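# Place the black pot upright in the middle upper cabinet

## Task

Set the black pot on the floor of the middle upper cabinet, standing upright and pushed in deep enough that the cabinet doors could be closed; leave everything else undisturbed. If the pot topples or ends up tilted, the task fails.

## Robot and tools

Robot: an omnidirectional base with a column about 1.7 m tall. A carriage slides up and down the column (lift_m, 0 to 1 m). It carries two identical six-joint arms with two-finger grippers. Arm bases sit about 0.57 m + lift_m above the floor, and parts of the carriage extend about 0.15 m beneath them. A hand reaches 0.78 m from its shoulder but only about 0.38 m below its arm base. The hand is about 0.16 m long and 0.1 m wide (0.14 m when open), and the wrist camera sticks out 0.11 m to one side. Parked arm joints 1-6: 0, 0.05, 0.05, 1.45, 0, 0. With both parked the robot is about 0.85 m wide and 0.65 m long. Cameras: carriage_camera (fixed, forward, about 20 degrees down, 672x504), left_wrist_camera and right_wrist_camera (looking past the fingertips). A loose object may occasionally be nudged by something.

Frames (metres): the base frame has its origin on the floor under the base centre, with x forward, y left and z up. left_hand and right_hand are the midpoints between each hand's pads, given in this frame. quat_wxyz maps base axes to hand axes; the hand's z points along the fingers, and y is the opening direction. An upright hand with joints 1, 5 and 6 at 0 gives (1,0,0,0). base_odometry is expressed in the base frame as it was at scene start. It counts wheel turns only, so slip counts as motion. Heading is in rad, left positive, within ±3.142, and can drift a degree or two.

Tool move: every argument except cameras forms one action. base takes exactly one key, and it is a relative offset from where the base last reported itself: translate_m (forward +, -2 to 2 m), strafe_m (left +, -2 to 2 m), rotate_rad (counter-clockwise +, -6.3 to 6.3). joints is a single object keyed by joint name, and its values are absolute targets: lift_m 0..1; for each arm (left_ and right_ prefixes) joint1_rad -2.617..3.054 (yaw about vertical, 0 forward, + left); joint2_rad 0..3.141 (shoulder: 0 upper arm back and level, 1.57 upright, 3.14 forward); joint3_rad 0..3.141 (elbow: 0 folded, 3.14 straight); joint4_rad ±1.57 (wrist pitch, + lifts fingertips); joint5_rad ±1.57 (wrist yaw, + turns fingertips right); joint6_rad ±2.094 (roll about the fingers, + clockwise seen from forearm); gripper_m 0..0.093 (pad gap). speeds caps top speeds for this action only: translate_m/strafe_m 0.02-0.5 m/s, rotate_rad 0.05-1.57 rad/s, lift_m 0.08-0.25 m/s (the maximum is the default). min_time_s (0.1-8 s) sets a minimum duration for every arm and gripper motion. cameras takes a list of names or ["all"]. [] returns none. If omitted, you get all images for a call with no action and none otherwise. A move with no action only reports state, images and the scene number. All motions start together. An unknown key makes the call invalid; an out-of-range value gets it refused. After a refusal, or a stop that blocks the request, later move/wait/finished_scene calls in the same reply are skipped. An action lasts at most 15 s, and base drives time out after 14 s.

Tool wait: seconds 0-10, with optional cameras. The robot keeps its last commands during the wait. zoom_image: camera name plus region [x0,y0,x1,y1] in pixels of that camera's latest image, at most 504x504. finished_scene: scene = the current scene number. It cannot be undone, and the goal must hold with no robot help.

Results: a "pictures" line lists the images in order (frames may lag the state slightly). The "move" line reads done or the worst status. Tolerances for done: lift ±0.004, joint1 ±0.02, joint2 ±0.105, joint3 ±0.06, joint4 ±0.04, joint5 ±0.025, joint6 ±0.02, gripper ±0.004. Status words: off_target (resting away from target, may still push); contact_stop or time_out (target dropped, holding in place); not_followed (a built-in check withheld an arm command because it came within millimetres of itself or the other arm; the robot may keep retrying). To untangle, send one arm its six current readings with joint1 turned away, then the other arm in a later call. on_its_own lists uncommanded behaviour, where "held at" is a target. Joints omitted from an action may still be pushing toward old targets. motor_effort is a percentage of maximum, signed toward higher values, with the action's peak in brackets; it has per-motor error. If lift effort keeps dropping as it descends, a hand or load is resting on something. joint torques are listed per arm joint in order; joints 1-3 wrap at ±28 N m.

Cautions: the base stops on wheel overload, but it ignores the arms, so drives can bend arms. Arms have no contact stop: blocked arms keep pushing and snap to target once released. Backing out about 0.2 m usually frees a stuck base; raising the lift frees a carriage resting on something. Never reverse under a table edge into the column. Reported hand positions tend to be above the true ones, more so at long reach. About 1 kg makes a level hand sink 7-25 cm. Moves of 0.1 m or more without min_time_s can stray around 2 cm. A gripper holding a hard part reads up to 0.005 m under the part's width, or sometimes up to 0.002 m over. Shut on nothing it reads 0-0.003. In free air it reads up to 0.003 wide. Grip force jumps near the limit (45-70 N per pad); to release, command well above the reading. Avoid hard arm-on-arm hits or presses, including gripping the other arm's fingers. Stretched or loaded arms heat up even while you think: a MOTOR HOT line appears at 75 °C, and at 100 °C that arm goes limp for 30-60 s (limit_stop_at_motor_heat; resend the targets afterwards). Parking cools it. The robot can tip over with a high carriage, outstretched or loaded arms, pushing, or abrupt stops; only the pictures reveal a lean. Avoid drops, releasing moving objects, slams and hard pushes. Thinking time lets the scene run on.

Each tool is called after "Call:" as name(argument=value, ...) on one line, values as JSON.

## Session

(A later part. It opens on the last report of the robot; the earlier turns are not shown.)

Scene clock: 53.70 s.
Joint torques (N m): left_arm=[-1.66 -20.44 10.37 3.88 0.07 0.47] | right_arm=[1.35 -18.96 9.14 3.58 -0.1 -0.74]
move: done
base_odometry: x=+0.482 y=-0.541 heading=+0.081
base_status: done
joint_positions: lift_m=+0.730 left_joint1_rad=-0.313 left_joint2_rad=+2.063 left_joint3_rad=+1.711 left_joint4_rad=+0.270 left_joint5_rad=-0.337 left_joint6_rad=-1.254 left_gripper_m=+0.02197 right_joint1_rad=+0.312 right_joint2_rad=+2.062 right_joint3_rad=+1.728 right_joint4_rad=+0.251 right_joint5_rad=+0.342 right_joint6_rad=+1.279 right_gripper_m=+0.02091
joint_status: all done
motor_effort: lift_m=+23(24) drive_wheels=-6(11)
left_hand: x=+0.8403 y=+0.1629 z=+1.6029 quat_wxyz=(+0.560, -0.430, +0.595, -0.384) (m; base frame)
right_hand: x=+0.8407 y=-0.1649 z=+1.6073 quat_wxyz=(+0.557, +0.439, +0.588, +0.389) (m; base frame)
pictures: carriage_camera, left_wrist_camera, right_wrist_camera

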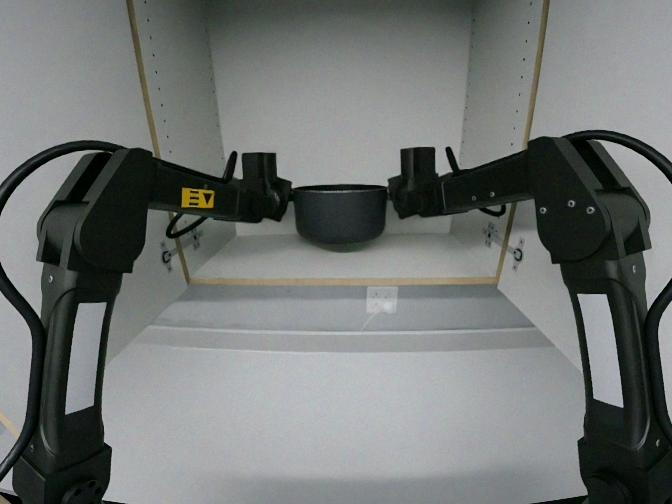

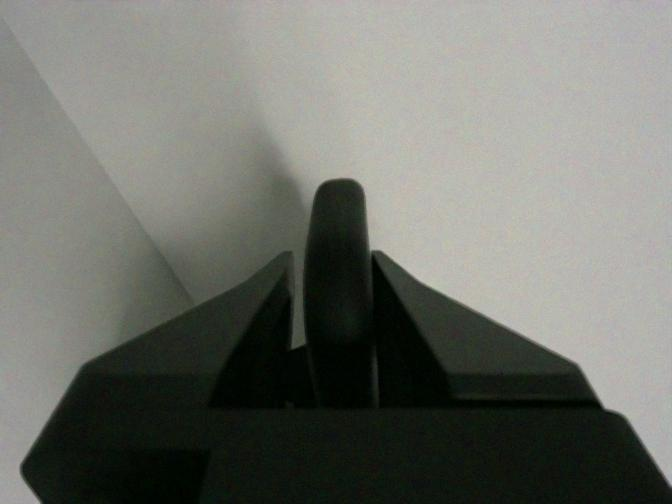

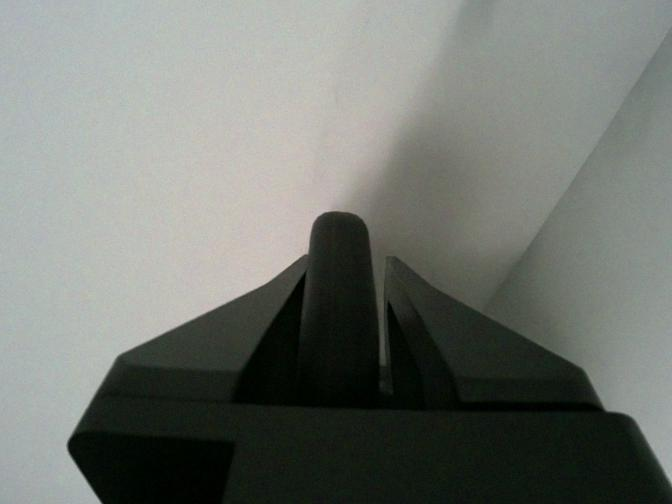

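Call:
move(joints={"lift_m":0.68}, speeds={"lift_m":0.08})

Call:
move(joints={"lift_m":0.66}, speeds={"lift_m":0.08})

Call:
move(joints={"lift_m":0.645}, speeds={"lift_m":0.08}, cameras=["carriage_camera"])

Call:
zoom_image(camera="carriage_camera", region=[180, 130, 500, 380])

Scene clock: 55.50 s.
Joint torques (N m): left_arm=[-1.68 -20.53 10.47 3.84 0.07 0.47] | right_arm=[1.44 -19.07 9.14 3.52 -0.13 -0.7]
move: done
base_odometry: x=+0.482 y=-0.541 heading=+0.081
base_status: not commanded
joint_positions: lift_m=+0.680 left_joint1_rad=-0.313 left_joint2_rad=+2.063 left_joint3_rad=+1.711 left_joint4_rad=+0.273 left_joint5_rad=-0.337 left_joint6_rad=-1.253 left_gripper_m=+0.02197 right_joint1_rad=+0.312 right_joint2_rad=+2.062 right_joint3_rad=+1.728 right_joint4_rad=+0.254 right_joint5_rad=+0.342 right_joint6_rad=+1.277 right_gripper_m=+0.02091
joint_status: all done
motor_effort: lift_m=+22(23) drive_wheels=-6(6)
left_hand: x=+0.8404 y=+0.1629 z=+1.5537 quat_wxyz=(+0.561, -0.429, +0.594, -0.385) (m; base frame)
right_hand: x=+0.8407 y=-0.1649 z=+1.5580 quat_wxyz=(+0.558, +0.438, +0.588, +0.389) (m; base frame)

Scene clock: 56.10 s.
Joint torques (N m): left_arm=[-1.69 -20.48 10.37 3.24 0.1 0.36] | right_arm=[1.39 -18.97 9.13 2.92 -0.13 -0.55]
move: done
base_odometry: x=+0.482 y=-0.541 heading=+0.081
base_status: not commanded
joint_positions: lift_m=+0.660 left_joint1_rad=-0.313 left_joint2_rad=+2.063 left_joint3_rad=+1.711 left_joint4_rad=+0.325 left_joint5_rad=-0.337 left_joint6_rad=-1.243 left_gripper_m=+0.02197 right_joint1_rad=+0.312 right_joint2_rad=+2.062 right_joint3_rad=+1.728 right_joint4_rad=+0.307 right_joint5_rad=+0.342 right_joint6_rad=+1.263 right_gripper_m=+0.02089
joint_status: all done
on_its_own: left_joint4_rad moved +0.052 toward your old target +0.410; right_joint4_rad moved +0.053 toward your old target +0.400
motor_effort: lift_m=+22(22) drive_wheels=+2(6)
left_hand: x=+0.8410 y=+0.1628 z=+1.5461 quat_wxyz=(+0.574, -0.421, +0.579, -0.397) (m; base frame)
right_hand: x=+0.8414 y=-0.1647 z=+1.5506 quat_wxyz=(+0.572, +0.429, +0.573, +0.401) (m; base frame)

Scene clock: 56.67 s.
Joint torques (N m): left_arm=[-1.73 -20.07 10.33 2.79 0.13 0.28] | right_arm=[1.37 -18.4 9.18 2.56 -0.15 -0.51]
move: done
base_odometry: x=+0.482 y=-0.541 heading=+0.081
base_status: not commanded
joint_positions: lift_m=+0.645 left_joint1_rad=-0.313 left_joint2_rad=+2.060 left_joint3_rad=+1.712 left_joint4_rad=+0.363 left_joint5_rad=-0.337 left_joint6_rad=-1.236 left_gripper_m=+0.02189 right_joint1_rad=+0.312 right_joint2_rad=+2.055 right_joint3_rad=+1.728 right_joint4_rad=+0.340 right_joint5_rad=+0.342 right_joint6_rad=+1.257 right_gripper_m=+0.02080
joint_status: all done
motor_effort: lift_m=+21(21) drive_wheels=+0(6)
left_hand: x=+0.8405 y=+0.1630 z=+1.5425 quat_wxyz=(+0.584, -0.415, +0.566, -0.407) (m; base frame)
right_hand: x=+0.8401 y=-0.1651 z=+1.5478 quat_wxyz=(+0.581, +0.423, +0.561, +0.411) (m; base frame)
pictures: carriage_camera

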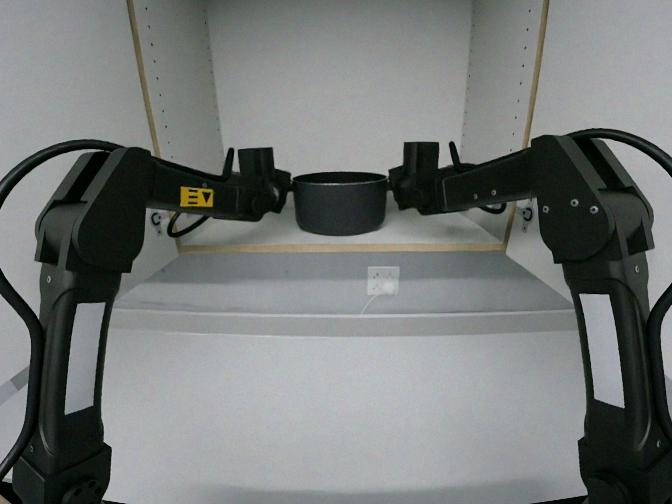

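Scaled by 1.575 from the camera's 672x504 image, which has a finer 960x720 frame.

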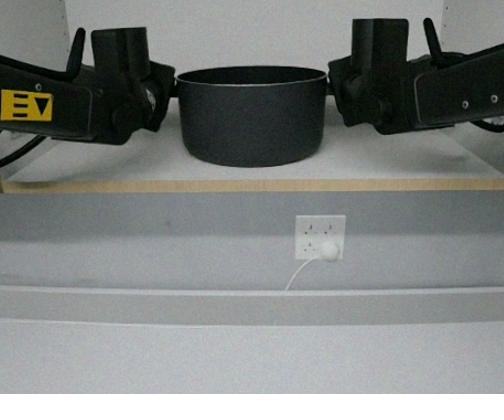

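Resting in place with good margin. Continuing to offload and release.

Call:
move(joints={"lift_m":0.627,"left_joint4_rad":0.39,"right_joint4_rad":0.37}, speeds={"lift_m":0.08})

Call:
move(joints={"lift_m":0.607}, speeds={"lift_m":0.08})

Call:
move(joints={"left_gripper_m":0.045,"right_gripper_m":0.045}, min_time_s=2.5, cameras=["all"])

Scene clock: 57.93 s.
Joint torques (N m): left_arm=[-1.68 -18.48 8.98 2.51 0.12 0.26] | right_arm=[1.29 -16.27 8.44 2.08 -0.16 -0.57]
move: done
base_odometry: x=+0.482 y=-0.541 heading=+0.081
base_status: not commanded
joint_positions: lift_m=+0.627 left_joint1_rad=-0.314 left_joint2_rad=+2.045 left_joint3_rad=+1.727 left_joint4_rad=+0.367 left_joint5_rad=-0.337 left_joint6_rad=-1.234 left_gripper_m=+0.02165 right_joint1_rad=+0.313 right_joint2_rad=+2.037 right_joint3_rad=+1.736 right_joint4_rad=+0.351 right_joint5_rad=+0.342 right_joint6_rad=+1.264 right_gripper_m=+0.02050
joint_status: all done
motor_effort: lift_m=+20(21) drive_wheels=-5(6)
left_hand: x=+0.8375 y=+0.1635 z=+1.5415 quat_wxyz=(+0.591, -0.411, +0.555, -0.416) (m; base frame)
right_hand: x=+0.8361 y=-0.1654 z=+1.5472 quat_wxyz=(+0.587, +0.421, +0.547, +0.424) (m; base frame)

Scene clock: 58.53 s.
Joint torques (N m): left_arm=[-1.51 -16.72 7.86 2.22 0.14 0.26] | right_arm=[1.11 -14.57 7.53 1.73 -0.15 -0.6]
move: done
base_odometry: x=+0.482 y=-0.541 heading=+0.081
base_status: not commanded
joint_positions: lift_m=+0.607 left_joint1_rad=-0.315 left_joint2_rad=+2.029 left_joint3_rad=+1.738 left_joint4_rad=+0.390 left_joint5_rad=-0.339 left_joint6_rad=-1.234 left_gripper_m=+0.02159 right_joint1_rad=+0.316 right_joint2_rad=+2.022 right_joint3_rad=+1.749 right_joint4_rad=+0.379 right_joint5_rad=+0.342 right_joint6_rad=+1.267 right_gripper_m=+0.02024
joint_status: all done
motor_effort: lift_m=+20(21) drive_wheels=-5(6)
left_hand: x=+0.8334 y=+0.1643 z=+1.5423 quat_wxyz=(+0.601, -0.405, +0.538, -0.430) (m; base frame)
right_hand: x=+0.8316 y=-0.1654 z=+1.5494 quat_wxyz=(+0.596, +0.414, +0.528, +0.441) (m; base frame)

Scene clock: 61.33 s.
Joint torques (N m): left_arm=[-1.24 -16.7 7.86 2.31 0.23 0.25] | right_arm=[0.75 -14.58 7.56 1.83 -0.2 -0.3]
move: done
base_odometry: x=+0.482 y=-0.541 heading=+0.081
base_status: not commanded
joint_positions: lift_m=+0.607 left_joint1_rad=-0.318 left_joint2_rad=+2.029 left_joint3_rad=+1.738 left_joint4_rad=+0.383 left_joint5_rad=-0.347 left_joint6_rad=-1.232 left_gripper_m=+0.04489 right_joint1_rad=+0.319 right_joint2_rad=+2.022 right_joint3_rad=+1.749 right_joint4_rad=+0.372 right_joint5_rad=+0.343 right_joint6_rad=+1.240 right_gripper_m=+0.04491
joint_status: all done
motor_effort: lift_m=+20(20) drive_wheels=-5(7)
left_hand: x=+0.8332 y=+0.1643 z=+1.5406 quat_wxyz=(+0.601, -0.407, +0.539, -0.426) (m; base frame)
right_hand: x=+0.8312 y=-0.1631 z=+1.5478 quat_wxyz=(+0.600, +0.407, +0.536, +0.432) (m; base frame)
pictures: carriage_camera, left_wrist_camera, right_wrist_camera

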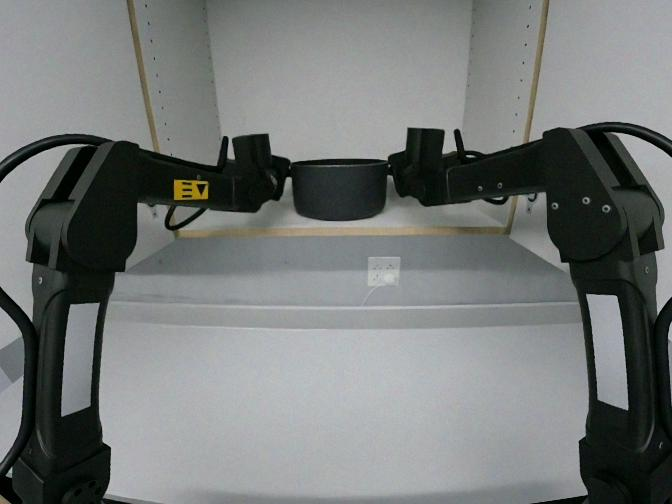

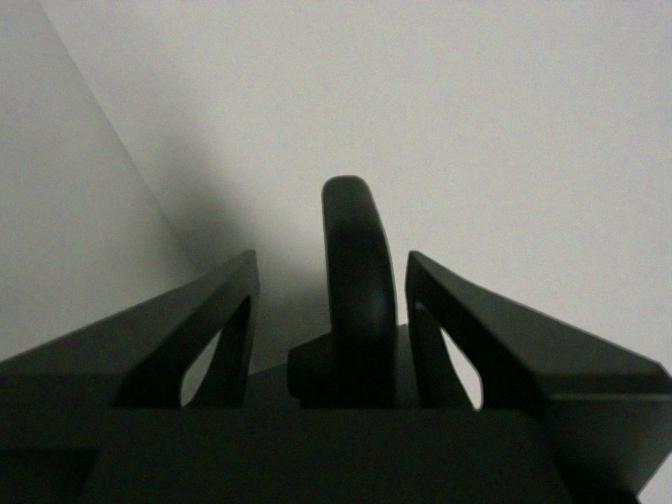

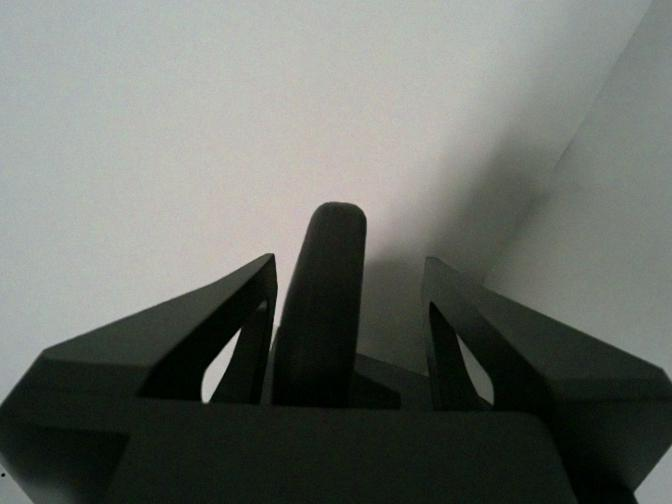

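Call:
move(joints={"left_gripper_m":0.075,"right_gripper_m":0.075,"lift_m":0.615}, min_time_s=1.5, speeds={"lift_m":0.08})

Call:
move(base={"translate_m":-0.1}, speeds={"translate_m":0.06})

Call:
move(base={"translate_m":-0.5}, speeds={"translate_m":0.25}, cameras=["carriage_camera"])

Call:
zoom_image(camera="carriage_camera", region=[220, 90, 460, 260])

Scene clock: 63.63 s.
Joint torques (N m): left_arm=[-0.64 -16.54 7.92 2.31 0.2 0.22] | right_arm=[0.29 -14.5 7.51 1.93 -0.17 -0.27]
move: done
base_odometry: x=+0.482 y=-0.541 heading=+0.081
base_status: not commanded
joint_positions: lift_m=+0.615 left_joint1_rad=-0.324 left_joint2_rad=+2.028 left_joint3_rad=+1.738 left_joint4_rad=+0.383 left_joint5_rad=-0.343 left_joint6_rad=-1.231 left_gripper_m=+0.07487 right_joint1_rad=+0.325 right_joint2_rad=+2.021 right_joint3_rad=+1.749 right_joint4_rad=+0.364 right_joint5_rad=+0.342 right_joint6_rad=+1.235 right_gripper_m=+0.07489
joint_status: all done
motor_effort: lift_m=+23(28) drive_wheels=+1(7)
left_hand: x=+0.8319 y=+0.1598 z=+1.5492 quat_wxyz=(+0.600, -0.404, +0.541, -0.429) (m; base frame)
right_hand: x=+0.8305 y=-0.1595 z=+1.5536 quat_wxyz=(+0.598, +0.405, +0.541, +0.430) (m; base frame)

Scene clock: 65.83 s.
Joint torques (N m): left_arm=[-0.43 -16.57 7.84 2.32 0.19 0.2] | right_arm=[0.28 -14.41 7.64 1.96 -0.18 -0.25]
move: done
base_odometry: x=+0.382 y=-0.549 heading=+0.080
base_status: done
joint_positions: lift_m=+0.615 left_joint1_rad=-0.326 left_joint2_rad=+2.028 left_joint3_rad=+1.738 left_joint4_rad=+0.383 left_joint5_rad=-0.342 left_joint6_rad=-1.230 left_gripper_m=+0.07487 right_joint1_rad=+0.326 right_joint2_rad=+2.021 right_joint3_rad=+1.749 right_joint4_rad=+0.362 right_joint5_rad=+0.342 right_joint6_rad=+1.235 right_gripper_m=+0.07489
joint_status: not commanded
motor_effort: lift_m=+23(24) drive_wheels=+2(12)
left_hand: x=+0.8316 y=+0.1585 z=+1.5490 quat_wxyz=(+0.599, -0.403, +0.542, -0.430) (m; base frame)
right_hand: x=+0.8305 y=-0.1590 z=+1.5532 quat_wxyz=(+0.598, +0.405, +0.542, +0.430) (m; base frame)

Scene clock: 69.13 s.
Joint torques (N m): left_arm=[-0.35 -16.59 7.91 2.32 0.17 0.2] | right_arm=[0.14 -14.49 7.56 1.93 -0.19 -0.26]
move: done
base_odometry: x=-0.116 y=-0.589 heading=+0.080
base_status: done
joint_positions: lift_m=+0.615 left_joint1_rad=-0.327 left_joint2_rad=+2.028 left_joint3_rad=+1.738 left_joint4_rad=+0.382 left_joint5_rad=-0.342 left_joint6_rad=-1.230 left_gripper_m=+0.07487 right_joint1_rad=+0.327 right_joint2_rad=+2.021 right_joint3_rad=+1.749 right_joint4_rad=+0.361 right_joint5_rad=+0.342 right_joint6_rad=+1.235 right_gripper_m=+0.07489
joint_status: not commanded
motor_effort: lift_m=+23(23) drive_wheels=-3(13)
left_hand: x=+0.8315 y=+0.1579 z=+1.5489 quat_wxyz=(+0.599, -0.403, +0.542, -0.430) (m; base frame)
right_hand: x=+0.8303 y=-0.1581 z=+1.5528 quat_wxyz=(+0.597, +0.405, +0.543, +0.430) (m; base frame)
pictures: carriage_camera

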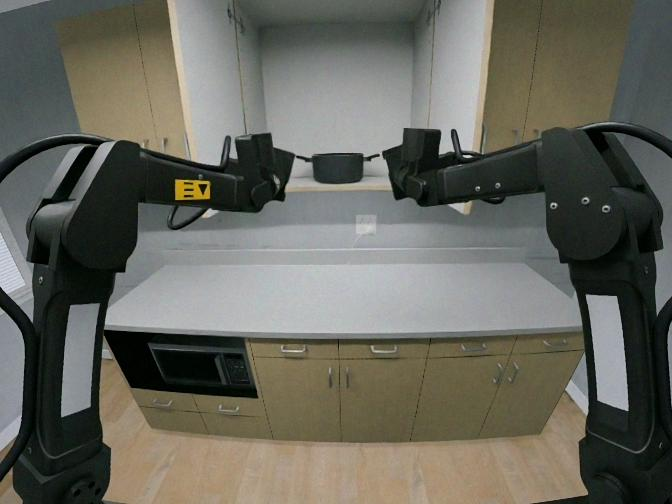

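Scaled by 2.100 from the camera's 672x504 image, which has a finer 960x720 frame.

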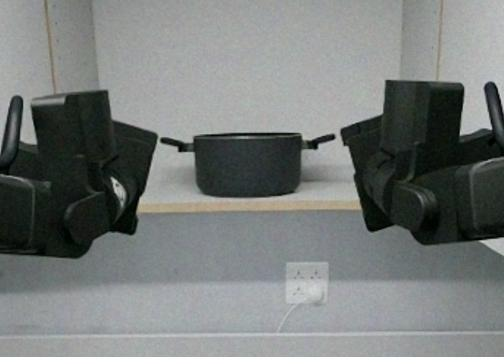

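Call:
finished_scene(scene=3)

The scene is finished: the task was done.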